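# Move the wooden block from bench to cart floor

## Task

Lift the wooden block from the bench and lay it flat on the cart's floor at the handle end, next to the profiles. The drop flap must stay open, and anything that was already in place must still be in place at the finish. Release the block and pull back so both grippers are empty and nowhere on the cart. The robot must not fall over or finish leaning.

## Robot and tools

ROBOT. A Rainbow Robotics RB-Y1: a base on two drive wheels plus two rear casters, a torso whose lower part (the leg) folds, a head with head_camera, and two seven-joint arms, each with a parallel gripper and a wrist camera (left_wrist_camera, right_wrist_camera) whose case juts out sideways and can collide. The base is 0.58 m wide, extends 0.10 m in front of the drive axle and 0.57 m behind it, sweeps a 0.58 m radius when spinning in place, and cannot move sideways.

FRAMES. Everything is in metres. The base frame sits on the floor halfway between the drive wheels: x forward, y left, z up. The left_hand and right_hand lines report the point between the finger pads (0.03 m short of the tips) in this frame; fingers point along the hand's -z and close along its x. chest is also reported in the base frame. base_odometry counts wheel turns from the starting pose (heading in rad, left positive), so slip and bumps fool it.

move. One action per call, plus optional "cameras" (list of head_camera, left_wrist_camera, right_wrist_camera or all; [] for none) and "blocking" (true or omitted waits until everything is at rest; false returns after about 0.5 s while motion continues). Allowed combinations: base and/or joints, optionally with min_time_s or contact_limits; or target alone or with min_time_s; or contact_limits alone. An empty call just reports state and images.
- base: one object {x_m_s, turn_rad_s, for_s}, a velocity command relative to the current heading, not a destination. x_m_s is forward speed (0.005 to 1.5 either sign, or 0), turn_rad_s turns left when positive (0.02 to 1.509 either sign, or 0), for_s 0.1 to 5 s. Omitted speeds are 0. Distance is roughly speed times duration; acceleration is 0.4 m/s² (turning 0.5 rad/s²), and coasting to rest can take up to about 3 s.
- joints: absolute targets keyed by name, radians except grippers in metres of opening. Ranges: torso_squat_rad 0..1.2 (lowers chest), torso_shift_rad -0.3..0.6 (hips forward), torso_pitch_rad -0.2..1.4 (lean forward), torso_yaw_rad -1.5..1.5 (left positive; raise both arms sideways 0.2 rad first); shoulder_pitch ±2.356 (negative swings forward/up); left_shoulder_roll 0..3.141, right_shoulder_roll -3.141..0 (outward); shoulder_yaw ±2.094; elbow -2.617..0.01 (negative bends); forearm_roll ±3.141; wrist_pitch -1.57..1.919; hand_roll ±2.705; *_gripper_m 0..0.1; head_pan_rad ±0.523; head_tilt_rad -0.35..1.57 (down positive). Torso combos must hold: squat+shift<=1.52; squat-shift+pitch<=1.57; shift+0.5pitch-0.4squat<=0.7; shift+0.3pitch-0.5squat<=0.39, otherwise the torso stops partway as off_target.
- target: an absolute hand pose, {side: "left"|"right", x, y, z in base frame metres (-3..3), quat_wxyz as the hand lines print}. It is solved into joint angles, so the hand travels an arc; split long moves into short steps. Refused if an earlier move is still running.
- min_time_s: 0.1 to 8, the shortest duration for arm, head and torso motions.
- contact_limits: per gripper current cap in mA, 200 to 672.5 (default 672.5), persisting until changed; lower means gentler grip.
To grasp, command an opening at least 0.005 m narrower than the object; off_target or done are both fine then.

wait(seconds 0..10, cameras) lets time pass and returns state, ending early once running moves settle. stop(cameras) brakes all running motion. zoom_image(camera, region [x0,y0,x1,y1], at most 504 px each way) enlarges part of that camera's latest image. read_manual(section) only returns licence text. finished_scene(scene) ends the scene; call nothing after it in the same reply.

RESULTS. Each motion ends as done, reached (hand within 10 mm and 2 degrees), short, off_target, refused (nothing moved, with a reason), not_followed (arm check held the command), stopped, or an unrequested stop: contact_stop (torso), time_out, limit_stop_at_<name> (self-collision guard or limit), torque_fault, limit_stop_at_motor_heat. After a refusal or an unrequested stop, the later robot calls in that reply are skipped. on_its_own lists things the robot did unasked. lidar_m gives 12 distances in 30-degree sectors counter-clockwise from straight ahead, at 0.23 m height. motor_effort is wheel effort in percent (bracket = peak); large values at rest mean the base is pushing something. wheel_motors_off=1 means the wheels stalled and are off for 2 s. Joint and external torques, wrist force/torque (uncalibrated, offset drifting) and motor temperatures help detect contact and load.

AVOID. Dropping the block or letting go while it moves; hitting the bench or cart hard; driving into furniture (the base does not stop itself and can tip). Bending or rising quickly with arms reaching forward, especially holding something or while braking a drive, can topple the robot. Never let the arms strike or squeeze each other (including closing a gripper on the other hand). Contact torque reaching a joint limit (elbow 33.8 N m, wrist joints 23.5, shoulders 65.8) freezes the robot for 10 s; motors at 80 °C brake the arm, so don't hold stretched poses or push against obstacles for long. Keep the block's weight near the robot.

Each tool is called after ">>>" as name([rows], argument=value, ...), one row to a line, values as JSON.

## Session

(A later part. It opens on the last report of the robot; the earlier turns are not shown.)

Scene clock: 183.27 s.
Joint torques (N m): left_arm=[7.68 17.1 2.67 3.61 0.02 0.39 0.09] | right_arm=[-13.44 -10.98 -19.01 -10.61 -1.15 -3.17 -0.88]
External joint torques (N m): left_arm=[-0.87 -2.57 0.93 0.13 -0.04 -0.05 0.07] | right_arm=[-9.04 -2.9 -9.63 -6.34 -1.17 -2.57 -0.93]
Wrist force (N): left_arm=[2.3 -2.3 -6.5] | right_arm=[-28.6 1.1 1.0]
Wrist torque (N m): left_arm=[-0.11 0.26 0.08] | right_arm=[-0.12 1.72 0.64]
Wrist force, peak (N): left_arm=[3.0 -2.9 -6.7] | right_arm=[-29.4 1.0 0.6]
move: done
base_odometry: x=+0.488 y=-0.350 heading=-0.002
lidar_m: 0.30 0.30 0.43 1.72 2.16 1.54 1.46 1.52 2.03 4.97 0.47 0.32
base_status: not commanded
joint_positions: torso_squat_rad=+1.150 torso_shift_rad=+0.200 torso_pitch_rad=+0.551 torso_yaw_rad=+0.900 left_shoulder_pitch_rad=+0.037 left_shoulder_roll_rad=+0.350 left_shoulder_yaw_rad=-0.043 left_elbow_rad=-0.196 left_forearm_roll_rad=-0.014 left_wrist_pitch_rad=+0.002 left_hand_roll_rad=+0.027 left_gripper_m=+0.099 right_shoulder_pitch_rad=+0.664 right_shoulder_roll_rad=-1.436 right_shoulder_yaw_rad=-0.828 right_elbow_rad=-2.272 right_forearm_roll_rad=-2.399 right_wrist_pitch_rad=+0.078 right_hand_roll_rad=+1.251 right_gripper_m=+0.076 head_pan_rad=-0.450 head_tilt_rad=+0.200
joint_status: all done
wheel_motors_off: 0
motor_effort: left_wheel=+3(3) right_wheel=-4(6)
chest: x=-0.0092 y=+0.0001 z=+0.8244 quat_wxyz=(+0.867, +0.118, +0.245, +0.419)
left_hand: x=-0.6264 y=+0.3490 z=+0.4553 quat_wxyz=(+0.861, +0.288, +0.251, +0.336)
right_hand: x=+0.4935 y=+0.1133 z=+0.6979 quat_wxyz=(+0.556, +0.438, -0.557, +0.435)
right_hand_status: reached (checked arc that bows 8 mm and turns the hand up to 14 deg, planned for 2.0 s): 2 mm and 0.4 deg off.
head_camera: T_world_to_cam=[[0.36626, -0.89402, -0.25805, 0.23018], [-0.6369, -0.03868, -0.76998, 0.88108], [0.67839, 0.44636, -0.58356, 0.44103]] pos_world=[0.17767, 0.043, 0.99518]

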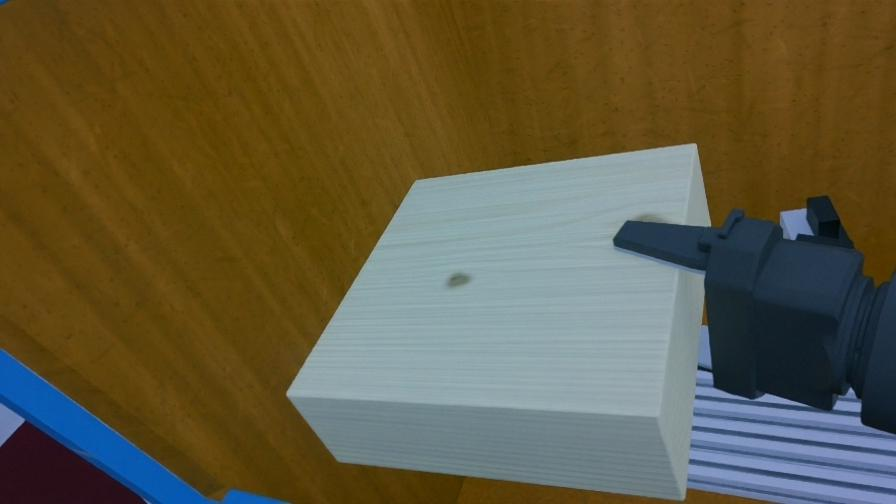

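>>> move(target={"side":"right","x":0.494,"y":0.113,"z":0.60,"quat_wxyz":[0.5572,0.4353,-0.5572,0.4353]}, min_time_s=2, cameras=["head_camera"])

Scene clock: 197.40 s.
Joint torques (N m): left_arm=[7.51 16.74 2.17 3.23 0 0.19 -0.14] | right_arm=[-21.94 34.89 1.14 -7.17 -3.05 -1.2 -0.83]
External joint torques (N m): left_arm=[-1 -2.75 0.45 -0.24 -0.06 -0.24 -0.17] | right_arm=[-17.78 45.24 9.6 -0.76 -2.71 -0.96 -0.88]
External joint torques when the fault began: right_arm=[-17.3 75.12 21.58 3.13 -2.61 -0.64 -0.59]
Wrist force (N): left_arm=[2.3 -2.4 -6.6] | right_arm=[-28.8 1.5 -0.6]
Wrist torque (N m): left_arm=[-0.08 0.27 0.05] | right_arm=[-0.06 1.72 0.60]
Wrist force, peak (N): left_arm=[3.1 -3.7 -7.3] | right_arm=[-40.7 -6.3 7.9]
move: torque_fault
TORQUE FAULT: right_shoulder_roll_rad reached its load limit. The robot stopped for 10 seconds, dropped its targets and accepts commands again. The stop added 9.3 s to the call.
base_odometry: x=+0.488 y=-0.350 heading=-0.002
lidar_m: 0.29 0.32 0.42 1.70 2.16 1.54 1.46 1.53 2.04 4.94 0.46 0.32
base_status: not commanded
joint_positions: torso_squat_rad=+1.150 torso_shift_rad=+0.197 torso_pitch_rad=+0.543 torso_yaw_rad=+0.899 left_shoulder_pitch_rad=+0.037 left_shoulder_roll_rad=+0.350 left_shoulder_yaw_rad=-0.043 left_elbow_rad=-0.196 left_forearm_roll_rad=-0.014 left_wrist_pitch_rad=+0.002 left_hand_roll_rad=+0.027 left_gripper_m=+0.099 right_shoulder_pitch_rad=+0.366 right_shoulder_roll_rad=-1.235 right_shoulder_yaw_rad=-0.499 right_elbow_rad=-2.105 right_forearm_roll_rad=-2.339 right_wrist_pitch_rad=+0.248 right_hand_roll_rad=+1.457 right_gripper_m=+0.076 head_pan_rad=-0.450 head_tilt_rad=+0.200
joint_status: right_shoulder_pitch_rad torque_fault (moved -0.298 of -0.369); right_shoulder_roll_rad torque_fault (moved +0.202 of +0.286); right_shoulder_yaw_rad torque_fault (moved +0.330 of +0.397); right_elbow_rad torque_fault (moved +0.166 of +0.217); right_forearm_roll_rad torque_fault (moved +0.060 of +0.081); right_wrist_pitch_rad torque_fault (moved +0.170 of +0.228); right_hand_roll_rad torque_fault (moved +0.207 of +0.274)
wheel_motors_off: 0
on_its_own: right_shoulder_pitch_rad is held at +0.362, not at your +0.295, since a torque_fault; right_shoulder_roll_rad is held at -1.223, not at your -1.150, since a torque_fault; right_shoulder_yaw_rad is held at -0.496, not at your -0.432, since a torque_fault; right_elbow_rad is held at -2.106, not at your -2.054, since a torque_fault; right_forearm_roll_rad is held at -2.340, not at your -2.318, since a torque_fault; right_wrist_pitch_rad is held at +0.248, not at your +0.306, since a torque_fault; right_hand_roll_rad is held at +1.457, not at your +1.525, since a torque_fault
motor_effort: left_wheel=-3(34) right_wheel=+1(29)
chest: x=-0.0121 y=+0.0014 z=+0.8256 quat_wxyz=(+0.868, +0.115, +0.242, +0.419)
left_hand: x=-0.6265 y=+0.3489 z=+0.4504 quat_wxyz=(+0.862, +0.285, +0.248, +0.337)
right_hand: x=+0.4968 y=+0.1112 z=+0.6265 quat_wxyz=(+0.559, +0.429, -0.556, +0.440)
right_hand_status: short (checked arc that bows 21 mm and turns the hand up to 3 deg, planned for 2.0 s): torque_fault, 27 mm and 1.0 deg off.
head_camera: T_world_to_cam=[[0.36837, -0.89491, -0.25188, 0.22761], [-0.63088, -0.04162, -0.77477, 0.8842], [0.68286, 0.44431, -0.57991, 0.44021]] pos_world=[0.17338, 0.0449, 0.99766]

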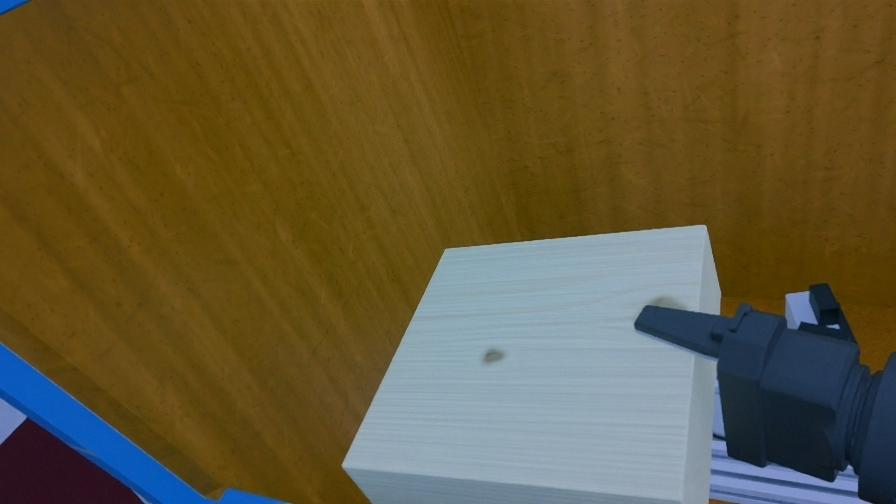

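>>> move(target={"side":"right","x":0.47,"y":0.11,"z":0.82,"quat_wxyz":[0.5572,0.4353,-0.5572,0.4353]}, min_time_s=2)

>>> move(joints={"torso_squat_rad":0.9,"torso_shift_rad":0.2,"torso_pitch_rad":0.8}, min_time_s=3)

>>> move(target={"side":"right","x":0.46,"y":0.11,"z":0.79,"quat_wxyz":[0.5572,0.4353,-0.5572,0.4353]}, min_time_s=2, cameras=["head_camera"])

Scene clock: 205.80 s.
Joint torques (N m): left_arm=[7.83 17.19 2.78 3.25 -0.04 0.15 0.05] | right_arm=[-12.88 5.2 -18.12 2 -0.36 -6.52 -0.68]
External joint torques (N m): left_arm=[-0.73 -2.48 1.04 -0.24 -0.1 -0.28 0.03] | right_arm=[-9.08 0.35 -8.79 1.36 -0.68 -5.23 -0.73]
Wrist force (N): left_arm=[2.4 -3.3 -6.3] | right_arm=[-27.8 2.3 0.7]
Wrist torque (N m): left_arm=[-0.02 0.32 0.07] | right_arm=[0.06 1.70 0.68]
Wrist force, peak (N): left_arm=[3.0 -3.1 -7.0] | right_arm=[-31.0 -0.9 -0.6]
move: done
base_odometry: x=+0.488 y=-0.350 heading=-0.002
lidar_m: 0.29 0.32 0.43 1.70 2.16 1.54 1.46 1.53 2.03 4.95 0.46 0.32
base_status: not commanded
joint_positions: torso_squat_rad=+1.150 torso_shift_rad=+0.200 torso_pitch_rad=+0.551 torso_yaw_rad=+0.900 left_shoulder_pitch_rad=+0.037 left_shoulder_roll_rad=+0.350 left_shoulder_yaw_rad=-0.043 left_elbow_rad=-0.196 left_forearm_roll_rad=-0.014 left_wrist_pitch_rad=+0.002 left_hand_roll_rad=+0.027 left_gripper_m=+0.099 right_shoulder_pitch_rad=+1.609 right_shoulder_roll_rad=-1.457 right_shoulder_yaw_rad=-1.959 right_elbow_rad=-2.448 right_forearm_roll_rad=-2.450 right_wrist_pitch_rad=-0.077 right_hand_roll_rad=+0.808 right_gripper_m=+0.076 head_pan_rad=-0.450 head_tilt_rad=+0.200
joint_status: all done
wheel_motors_off: 0
motor_effort: left_wheel=-1(11) right_wheel=-1(16)
chest: x=-0.0091 y=+0.0001 z=+0.8244 quat_wxyz=(+0.867, +0.118, +0.245, +0.419)
left_hand: x=-0.6265 y=+0.3490 z=+0.4554 quat_wxyz=(+0.861, +0.288, +0.251, +0.336)
right_hand: x=+0.4724 y=+0.1091 z=+0.8134 quat_wxyz=(+0.557, +0.440, -0.554, +0.434)
right_hand_status: reached (checked arc that bows 82 mm and turns the hand up to 10 deg, planned for 2.0 s): 7 mm and 0.7 deg off.
pictures: none

Scene clock: 209.10 s.
Joint torques (N m): left_arm=[11.21 19.41 2.82 4.86 0 0.51 -0.02] | right_arm=[-13.31 6.59 -18 -3.67 -0.32 -4.66 -0.77]
External joint torques (N m): left_arm=[-1.14 -2.86 0.85 -0.08 -0.07 -0.26 -0.05] | right_arm=[-9.32 0.6 -8.8 -1.92 -0.63 -3.72 -0.82]
Wrist force (N): left_arm=[3.2 -3.3 -5.0] | right_arm=[-27.7 -5.6 -0.9]
Wrist torque (N m): left_arm=[-0.02 0.31 0.06] | right_arm=[-0.70 1.71 0.63]
Wrist force, peak (N): left_arm=[2.7 -3.5 -6.3] | right_arm=[-29.1 0.9 1.0]
move: done
base_odometry: x=+0.488 y=-0.350 heading=-0.002
lidar_m: 0.29 0.31 0.43 1.69 2.17 1.55 1.45 1.53 2.04 4.94 0.45 0.31
base_status: not commanded
joint_positions: torso_squat_rad=+0.900 torso_shift_rad=+0.200 torso_pitch_rad=+0.801 torso_yaw_rad=+0.900 left_shoulder_pitch_rad=+0.037 left_shoulder_roll_rad=+0.350 left_shoulder_yaw_rad=-0.043 left_elbow_rad=-0.196 left_forearm_roll_rad=-0.014 left_wrist_pitch_rad=+0.002 left_hand_roll_rad=+0.027 left_gripper_m=+0.099 right_shoulder_pitch_rad=+1.609 right_shoulder_roll_rad=-1.457 right_shoulder_yaw_rad=-1.959 right_elbow_rad=-2.448 right_forearm_roll_rad=-2.450 right_wrist_pitch_rad=-0.078 right_hand_roll_rad=+0.808 right_gripper_m=+0.076 head_pan_rad=-0.450 head_tilt_rad=+0.200
joint_status: all done
wheel_motors_off: 0
motor_effort: left_wheel=-1(1) right_wheel=+1(4)
chest: x=+0.0809 y=+0.0002 z=+0.9223 quat_wxyz=(+0.829, +0.169, +0.351, +0.400)
left_hand: x=-0.6086 y=+0.3491 z=+0.7176 quat_wxyz=(+0.823, +0.328, +0.356, +0.297)
right_hand: x=+0.5451 y=+0.1090 z=+0.7924 quat_wxyz=(+0.622, +0.491, -0.480, +0.375)
pictures: none

Scene clock: 211.43 s.
Joint torques (N m): left_arm=[11.55 19.25 3.05 5.01 -0.01 0.49 -0.09] | right_arm=[-11.96 -0.96 -11.73 -10.68 -0.94 -5.03 -0.59]
External joint torques (N m): left_arm=[-0.8 -3.02 1.09 0.07 -0.08 -0.28 -0.12] | right_arm=[-10.23 0.51 -4.5 -6.16 -1.07 -4.03 -0.64]
Wrist force (N): left_arm=[3.0 -3.6 -5.1] | right_arm=[-28.6 1.5 2.5]
Wrist torque (N m): left_arm=[0.00 0.25 0.07] | right_arm=[0.07 1.77 0.50]
Wrist force, peak (N): left_arm=[4.2 -3.7 -5.2] | right_arm=[-30.4 -2.5 0.5]
move: short
base_odometry: x=+0.488 y=-0.350 heading=-0.002
lidar_m: 0.30 0.31 0.42 1.70 2.16 1.54 1.47 1.53 2.04 4.94 0.46 0.32
base_status: not commanded
joint_positions: torso_squat_rad=+0.900 torso_shift_rad=+0.200 torso_pitch_rad=+0.801 torso_yaw_rad=+0.900 left_shoulder_pitch_rad=+0.037 left_shoulder_roll_rad=+0.350 left_shoulder_yaw_rad=-0.043 left_elbow_rad=-0.196 left_forearm_roll_rad=-0.014 left_wrist_pitch_rad=+0.002 left_hand_roll_rad=+0.027 left_gripper_m=+0.099 right_shoulder_pitch_rad=+1.004 right_shoulder_roll_rad=-1.398 right_shoulder_yaw_rad=-1.302 right_elbow_rad=-2.616 right_forearm_roll_rad=-2.141 right_wrist_pitch_rad=+0.037 right_hand_roll_rad=+1.017 right_gripper_m=+0.076 head_pan_rad=-0.450 head_tilt_rad=+0.200
joint_status: all done
wheel_motors_off: 0
motor_effort: left_wheel=-1(1) right_wheel=+1(3)
chest: x=+0.0808 y=+0.0002 z=+0.9223 quat_wxyz=(+0.829, +0.169, +0.351, +0.400)
left_hand: x=-0.6086 y=+0.3491 z=+0.7176 quat_wxyz=(+0.823, +0.328, +0.356, +0.297)
right_hand: x=+0.4607 y=+0.1100 z=+0.7883 quat_wxyz=(+0.504, +0.491, -0.541, +0.461)
right_hand_status: short (checked arc that bows 12 mm and turns the hand up to 18 deg, as near as the solve gets, planned for 2.0 s): 2 mm and 9.4 deg off. The place is met; only the turn is off.
head_camera: T_world_to_cam=[[0.29099, -0.89404, -0.3406, 0.30478], [-0.80774, -0.03879, -0.58827, 0.85997], [0.51272, 0.44629, -0.73344, 0.58872]] pos_world=[0.30409, 0.0431, 1.04149]

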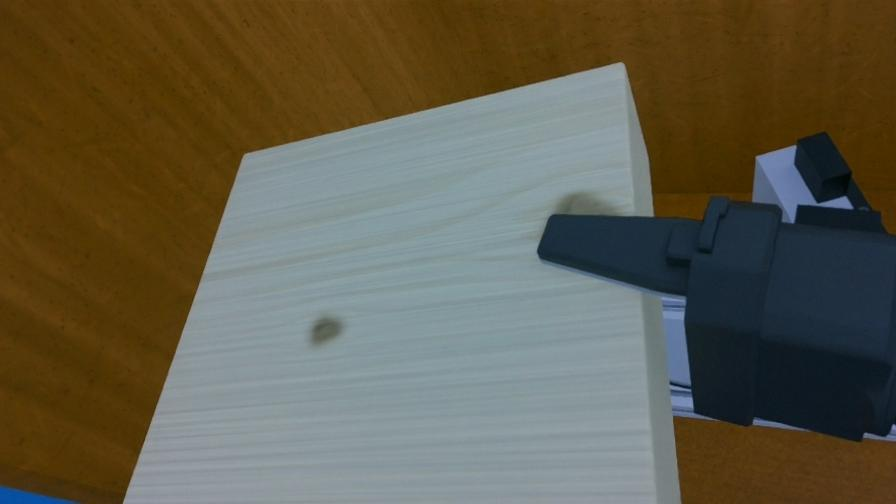

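>>> move(base={"x_m_s":0.1,"for_s":0.5})

>>> move(target={"side":"right","x":0.449,"y":0.113,"z":0.71,"quat_wxyz":[0.5572,0.4353,-0.5572,0.4353]}, min_time_s=2)

>>> move(target={"side":"right","x":0.449,"y":0.113,"z":0.64,"quat_wxyz":[0.5572,0.4353,-0.5572,0.4353]}, min_time_s=2, cameras=["head_camera"])

Scene clock: 214.97 s.
Joint torques (N m): left_arm=[11.51 19.3 2.76 4.77 0.01 0.52 -0.01] | right_arm=[-11.49 -1.82 -12.6 -10.93 -0.91 -4.93 -0.57]
External joint torques (N m): left_arm=[-0.84 -2.97 0.79 -0.17 -0.06 -0.24 -0.05] | right_arm=[-9.76 -0.35 -5.38 -6.41 -1.04 -3.94 -0.62]
Wrist force (N): left_arm=[3.1 -3.8 -5.1] | right_arm=[-29.2 1.0 2.3]
Wrist torque (N m): left_arm=[0.03 0.28 0.04] | right_arm=[0.02 1.85 0.53]
Wrist force, peak (N): left_arm=[3.9 -4.0 -5.5] | right_arm=[-30.3 0.3 2.3]
move: done
base_odometry: x=+0.538 y=-0.350 heading=-0.002
lidar_m: 0.25 0.26 0.36 1.68 2.25 1.59 1.50 1.57 2.12 4.70 0.38 0.27
base_status: done (sent for 0.5 of 0.5 s)
joint_positions: torso_squat_rad=+0.900 torso_shift_rad=+0.200 torso_pitch_rad=+0.801 torso_yaw_rad=+0.900 left_shoulder_pitch_rad=+0.037 left_shoulder_roll_rad=+0.350 left_shoulder_yaw_rad=-0.043 left_elbow_rad=-0.196 left_forearm_roll_rad=-0.014 left_wrist_pitch_rad=+0.002 left_hand_roll_rad=+0.027 left_gripper_m=+0.099 right_shoulder_pitch_rad=+1.004 right_shoulder_roll_rad=-1.397 right_shoulder_yaw_rad=-1.302 right_elbow_rad=-2.615 right_forearm_roll_rad=-2.141 right_wrist_pitch_rad=+0.037 right_hand_roll_rad=+1.017 right_gripper_m=+0.076 head_pan_rad=-0.450 head_tilt_rad=+0.200
joint_status: not commanded
wheel_motors_off: 0
motor_effort: left_wheel=+5(23) right_wheel=-6(23)
chest: x=+0.0808 y=+0.0002 z=+0.9223 quat_wxyz=(+0.829, +0.169, +0.351, +0.400)
left_hand: x=-0.6086 y=+0.3491 z=+0.7176 quat_wxyz=(+0.823, +0.328, +0.356, +0.297)
right_hand: x=+0.4607 y=+0.1100 z=+0.7883 quat_wxyz=(+0.504, +0.491, -0.541, +0.461)
pictures: none

Scene clock: 217.30 s.
Joint torques (N m): left_arm=[11.42 19.26 2.98 4.92 0.03 0.56 0.01] | right_arm=[-8.61 -4.06 -11.35 -16.61 2.1 -3.49 -0.48]
External joint torques (N m): left_arm=[-0.93 -3 1.02 -0.02 -0.04 -0.21 -0.02] | right_arm=[-7.06 -3.52 -5.18 -9.6 1.38 -2.81 -0.53]
Wrist force (N): left_arm=[3.3 -3.9 -4.8] | right_arm=[-28.9 0.9 0.5]
Wrist torque (N m): left_arm=[0.06 0.29 0.06] | right_arm=[-0.13 1.72 0.47]
Wrist force, peak (N): left_arm=[4.1 -3.9 -5.6] | right_arm=[-29.7 -0.1 0.7]
move: done
base_odometry: x=+0.538 y=-0.350 heading=-0.002
lidar_m: 0.25 0.27 0.37 1.69 2.25 1.59 1.51 1.58 2.09 4.70 0.38 0.28
base_status: not commanded
joint_positions: torso_squat_rad=+0.900 torso_shift_rad=+0.200 torso_pitch_rad=+0.801 torso_yaw_rad=+0.900 left_shoulder_pitch_rad=+0.037 left_shoulder_roll_rad=+0.350 left_shoulder_yaw_rad=-0.043 left_elbow_rad=-0.196 left_forearm_roll_rad=-0.014 left_wrist_pitch_rad=+0.002 left_hand_roll_rad=+0.027 left_gripper_m=+0.099 right_shoulder_pitch_rad=+1.079 right_shoulder_roll_rad=-1.454 right_shoulder_yaw_rad=-0.925 right_elbow_rad=-2.610 right_forearm_roll_rad=-1.993 right_wrist_pitch_rad=-0.318 right_hand_roll_rad=+1.206 right_gripper_m=+0.076 head_pan_rad=-0.450 head_tilt_rad=+0.200
joint_status: all done
wheel_motors_off: 0
motor_effort: left_wheel=+4(5) right_wheel=-5(6)
chest: x=+0.0808 y=+0.0002 z=+0.9223 quat_wxyz=(+0.829, +0.169, +0.351, +0.400)
left_hand: x=-0.6087 y=+0.3491 z=+0.7176 quat_wxyz=(+0.823, +0.328, +0.356, +0.297)
right_hand: x=+0.4494 y=+0.1121 z=+0.7080 quat_wxyz=(+0.558, +0.435, -0.555, +0.437)
right_hand_status: reached (checked arc that bows 6 mm and turns the hand up to 9 deg, planned for 2.0 s): 2 mm and 0.3 deg off.
pictures: none

Scene clock: 219.63 s.
Joint torques (N m): left_arm=[11.26 19.12 2.83 5 -0.05 0.57 0.02] | right_arm=[-12.46 -5.38 -10.91 -17.55 2.59 -6.2 -0.83]
External joint torques (N m): left_arm=[-1.09 -3.15 0.86 0.06 -0.12 -0.19 -0.01] | right_arm=[-10.12 -3.5 -4.95 -10.17 1.74 -4.92 -0.88]
Wrist force (N): left_arm=[3.6 -3.5 -4.5] | right_arm=[-28.2 1.0 0.3]
Wrist torque (N m): left_arm=[0.05 0.36 0.06] | right_arm=[-0.09 1.75 0.66]
Wrist force, peak (N): left_arm=[3.3 -4.2 -6.1] | right_arm=[-29.4 1.3 0.0]
move: done
base_odometry: x=+0.538 y=-0.350 heading=-0.002
lidar_m: 0.25 0.27 0.36 1.68 2.24 1.60 1.51 1.58 2.10 4.71 0.37 0.27
base_status: not commanded
joint_positions: torso_squat_rad=+0.900 torso_shift_rad=+0.200 torso_pitch_rad=+0.801 torso_yaw_rad=+0.900 left_shoulder_pitch_rad=+0.037 left_shoulder_roll_rad=+0.350 left_shoulder_yaw_rad=-0.043 left_elbow_rad=-0.196 left_forearm_roll_rad=-0.014 left_wrist_pitch_rad=+0.002 left_hand_roll_rad=+0.027 left_gripper_m=+0.099 right_shoulder_pitch_rad=+0.977 right_shoulder_roll_rad=-1.559 right_shoulder_yaw_rad=-0.601 right_elbow_rad=-2.389 right_forearm_roll_rad=-1.501 right_wrist_pitch_rad=-0.475 right_hand_roll_rad=+0.843 right_gripper_m=+0.076 head_pan_rad=-0.450 head_tilt_rad=+0.200
joint_status: all done
wheel_motors_off: 0
motor_effort: left_wheel=+4(5) right_wheel=-6(7)
chest: x=+0.0808 y=+0.0002 z=+0.9223 quat_wxyz=(+0.829, +0.169, +0.351, +0.400)
left_hand: x=-0.6087 y=+0.3491 z=+0.7176 quat_wxyz=(+0.823, +0.328, +0.356, +0.297)
right_hand: x=+0.4485 y=+0.1123 z=+0.6379 quat_wxyz=(+0.561, +0.432, -0.555, +0.437)
right_hand_status: reached (checked arc that bows 12 mm and turns the hand up to 2 deg, planned for 2.0 s): 2 mm and 0.6 deg off.
head_camera: T_world_to_cam=[[0.29098, -0.89406, -0.34058, 0.3048], [-0.8077, -0.03876, -0.58832, 0.86007], [0.5128, 0.44627, -0.7334, 0.58874]] pos_world=[0.30409, 0.0431, 1.04159]

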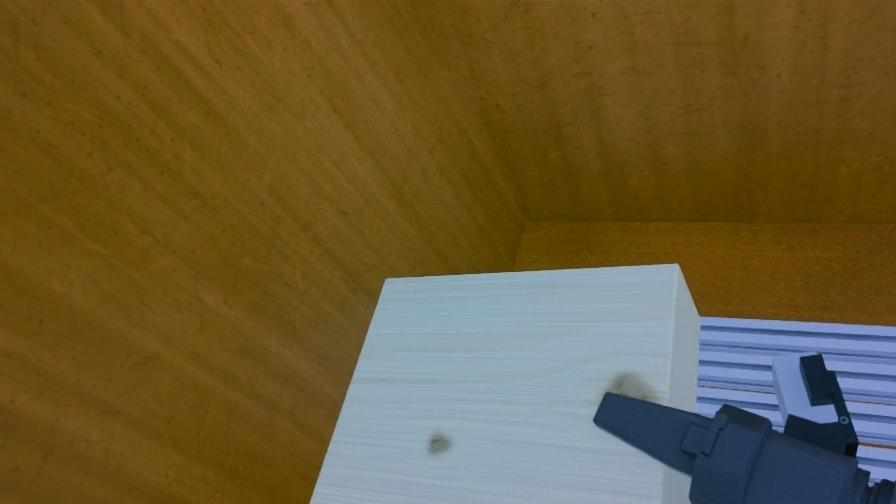

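>>> move(joints={"head_tilt_rad":0.5})

>>> move(target={"side":"right","x":0.449,"y":0.113,"z":0.58,"quat_wxyz":[0.5572,0.4353,-0.5572,0.4353]}, min_time_s=2, cameras=["head_camera"])

Scene clock: 221.60 s.
Joint torques (N m): left_arm=[11.25 19.52 2.55 4.96 -0.05 0.58 -0.05] | right_arm=[-12.31 -5.35 -10.67 -17.48 2.72 -6.27 -0.71]
External joint torques (N m): left_arm=[-1.1 -2.75 0.58 0.02 -0.12 -0.19 -0.08] | right_arm=[-9.97 -3.47 -4.72 -10.09 1.87 -5 -0.76]
Wrist force (N): left_arm=[2.8 -3.7 -5.5] | right_arm=[-28.2 1.3 0.7]
Wrist torque (N m): left_arm=[0.02 0.25 0.08] | right_arm=[-0.12 1.76 0.64]
Wrist force, peak (N): left_arm=[3.9 -3.7 -5.8] | right_arm=[-29.1 1.4 -0.2]
move: done
base_odometry: x=+0.538 y=-0.350 heading=-0.002
lidar_m: 0.25 0.26 0.36 1.69 2.22 1.60 1.51 1.57 2.10 4.70 0.39 0.27
base_status: not commanded
joint_positions: torso_squat_rad=+0.900 torso_shift_rad=+0.200 torso_pitch_rad=+0.801 torso_yaw_rad=+0.900 left_shoulder_pitch_rad=+0.037 left_shoulder_roll_rad=+0.350 left_shoulder_yaw_rad=-0.043 left_elbow_rad=-0.196 left_forearm_roll_rad=-0.014 left_wrist_pitch_rad=+0.002 left_hand_roll_rad=+0.027 left_gripper_m=+0.099 right_shoulder_pitch_rad=+0.977 right_shoulder_roll_rad=-1.559 right_shoulder_yaw_rad=-0.601 right_elbow_rad=-2.389 right_forearm_roll_rad=-1.501 right_wrist_pitch_rad=-0.475 right_hand_roll_rad=+0.843 right_gripper_m=+0.076 head_pan_rad=-0.450 head_tilt_rad=+0.500
joint_status: all done
wheel_motors_off: 0
motor_effort: left_wheel=+4(5) right_wheel=-8(8)
chest: x=+0.0808 y=+0.0002 z=+0.9223 quat_wxyz=(+0.829, +0.169, +0.351, +0.400)
left_hand: x=-0.6087 y=+0.3491 z=+0.7176 quat_wxyz=(+0.823, +0.328, +0.356, +0.297)
right_hand: x=+0.4485 y=+0.1123 z=+0.6379 quat_wxyz=(+0.561, +0.432, -0.555, +0.437)
pictures: none

Scene clock: 223.93 s.
Joint torques (N m): left_arm=[11.64 19.51 3.1 4.81 -0.14 0.53 -0.03] | right_arm=[-14.57 -6.35 -11.19 -15.14 4.16 -7.08 -0.8]
External joint torques (N m): left_arm=[-0.71 -2.75 1.13 -0.13 -0.21 -0.24 -0.06] | right_arm=[-10.19 -3.12 -5.57 -8.82 3.11 -5.63 -0.85]
Wrist force (N): left_arm=[3.3 -4.0 -4.9] | right_arm=[-28.0 1.2 -0.1]
Wrist torque (N m): left_arm=[0.07 0.36 0.07] | right_arm=[-0.12 1.80 0.66]
Wrist force, peak (N): left_arm=[4.0 -4.2 -5.2] | right_arm=[-29.4 0.9 0.1]
move: done
base_odometry: x=+0.538 y=-0.350 heading=-0.002
lidar_m: 0.25 0.25 0.35 1.68 2.22 1.59 1.51 1.57 2.12 4.68 0.38 0.28
base_status: not commanded
joint_positions: torso_squat_rad=+0.900 torso_shift_rad=+0.200 torso_pitch_rad=+0.801 torso_yaw_rad=+0.900 left_shoulder_pitch_rad=+0.037 left_shoulder_roll_rad=+0.350 left_shoulder_yaw_rad=-0.043 left_elbow_rad=-0.196 left_forearm_roll_rad=-0.014 left_wrist_pitch_rad=+0.002 left_hand_roll_rad=+0.027 left_gripper_m=+0.099 right_shoulder_pitch_rad=+0.915 right_shoulder_roll_rad=-1.802 right_shoulder_yaw_rad=-0.312 right_elbow_rad=-2.158 right_forearm_roll_rad=-1.411 right_wrist_pitch_rad=-0.791 right_hand_roll_rad=+0.718 right_gripper_m=+0.076 head_pan_rad=-0.450 head_tilt_rad=+0.500
joint_status: all done
wheel_motors_off: 0
motor_effort: left_wheel=+4(5) right_wheel=-4(6)
chest: x=+0.0808 y=+0.0002 z=+0.9223 quat_wxyz=(+0.829, +0.169, +0.351, +0.400)
left_hand: x=-0.6087 y=+0.3491 z=+0.7176 quat_wxyz=(+0.823, +0.328, +0.356, +0.297)
right_hand: x=+0.4491 y=+0.1114 z=+0.5778 quat_wxyz=(+0.560, +0.433, -0.553, +0.439)
right_hand_status: reached (checked arc that bows 7 mm and turns the hand up to 1 deg, planned for 2.0 s): 3 mm and 0.8 deg off.
head_camera: T_world_to_cam=[[0.2833, -0.89797, -0.33675, 0.30261], [-0.92497, -0.16309, -0.34327, 0.63193], [0.25333, 0.40873, -0.87679, 0.80093]] pos_world=[0.29589, 0.04743, 1.02108]

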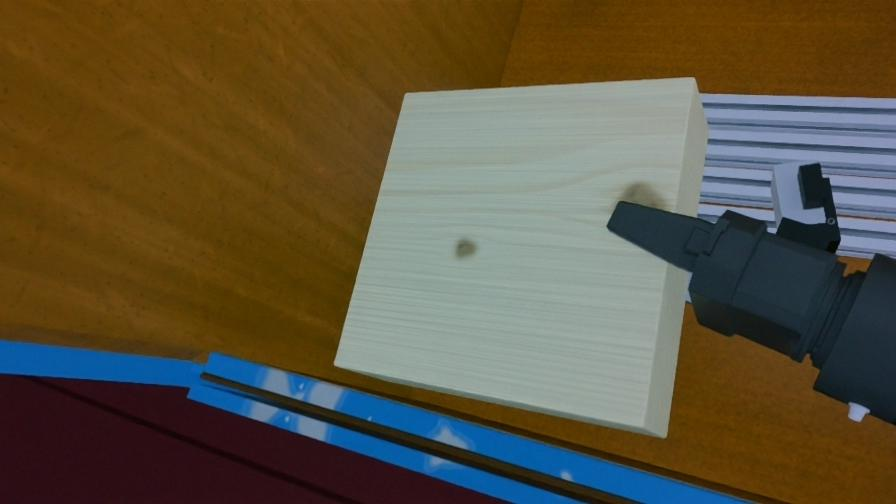

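>>> move(target={"side":"right","x":0.45,"y":0.113,"z":0.50,"quat_wxyz":[0.5572,0.4353,-0.5572,0.4353]}, min_time_s=2, cameras=["head_camera"])

Scene clock: 230.87 s.
Joint torques (N m): left_arm=[11.28 19.48 2.95 4.88 0.01 0.46 0.11] | right_arm=[-15.86 -2.96 -12.39 -7.78 4.97 -7.6 -0.91]
External joint torques (N m): left_arm=[-1.07 -2.78 0.98 -0.06 -0.06 -0.3 0.07] | right_arm=[-7.31 -3.48 -8.58 -4.15 3.84 -6.03 -0.96]
Wrist force (N): left_arm=[3.6 -4.1 -5.0] | right_arm=[-28.6 0.9 0.8]
Wrist torque (N m): left_arm=[0.05 0.35 0.03] | right_arm=[-0.10 1.72 0.64]
Wrist force, peak (N): left_arm=[4.1 -4.0 -5.2] | right_arm=[-29.3 0.7 0.1]
move: done
base_odometry: x=+0.538 y=-0.350 heading=-0.002
lidar_m: 0.26 0.26 0.36 1.69 2.24 1.59 1.51 1.56 2.11 4.70 0.38 0.26
base_status: not commanded
joint_positions: torso_squat_rad=+0.900 torso_shift_rad=+0.200 torso_pitch_rad=+0.801 torso_yaw_rad=+0.900 left_shoulder_pitch_rad=+0.037 left_shoulder_roll_rad=+0.350 left_shoulder_yaw_rad=-0.043 left_elbow_rad=-0.196 left_forearm_roll_rad=-0.014 left_wrist_pitch_rad=+0.002 left_hand_roll_rad=+0.027 left_gripper_m=+0.099 right_shoulder_pitch_rad=+1.381 right_shoulder_roll_rad=-2.313 right_shoulder_yaw_rad=-0.360 right_elbow_rad=-1.796 right_forearm_roll_rad=-1.614 right_wrist_pitch_rad=-1.366 right_hand_roll_rad=+0.614 right_gripper_m=+0.076 head_pan_rad=-0.450 head_tilt_rad=+0.500
joint_status: all done
wheel_motors_off: 0
motor_effort: left_wheel=+4(5) right_wheel=-4(7)
chest: x=+0.0808 y=+0.0002 z=+0.9223 quat_wxyz=(+0.829, +0.169, +0.351, +0.400)
left_hand: x=-0.6086 y=+0.3491 z=+0.7176 quat_wxyz=(+0.823, +0.328, +0.356, +0.297)
right_hand: x=+0.4496 y=+0.1117 z=+0.4983 quat_wxyz=(+0.559, +0.434, -0.555, +0.437)
right_hand_status: reached (checked arc that bows 22 mm and turns the hand up to 3 deg, planned for 2.0 s): 2 mm and 0.4 deg off.
head_camera: T_world_to_cam=[[0.2833, -0.89797, -0.33675, 0.30261], [-0.92497, -0.16309, -0.34327, 0.63193], [0.25333, 0.40873, -0.87679, 0.80093]] pos_world=[0.29589, 0.04743, 1.02108]

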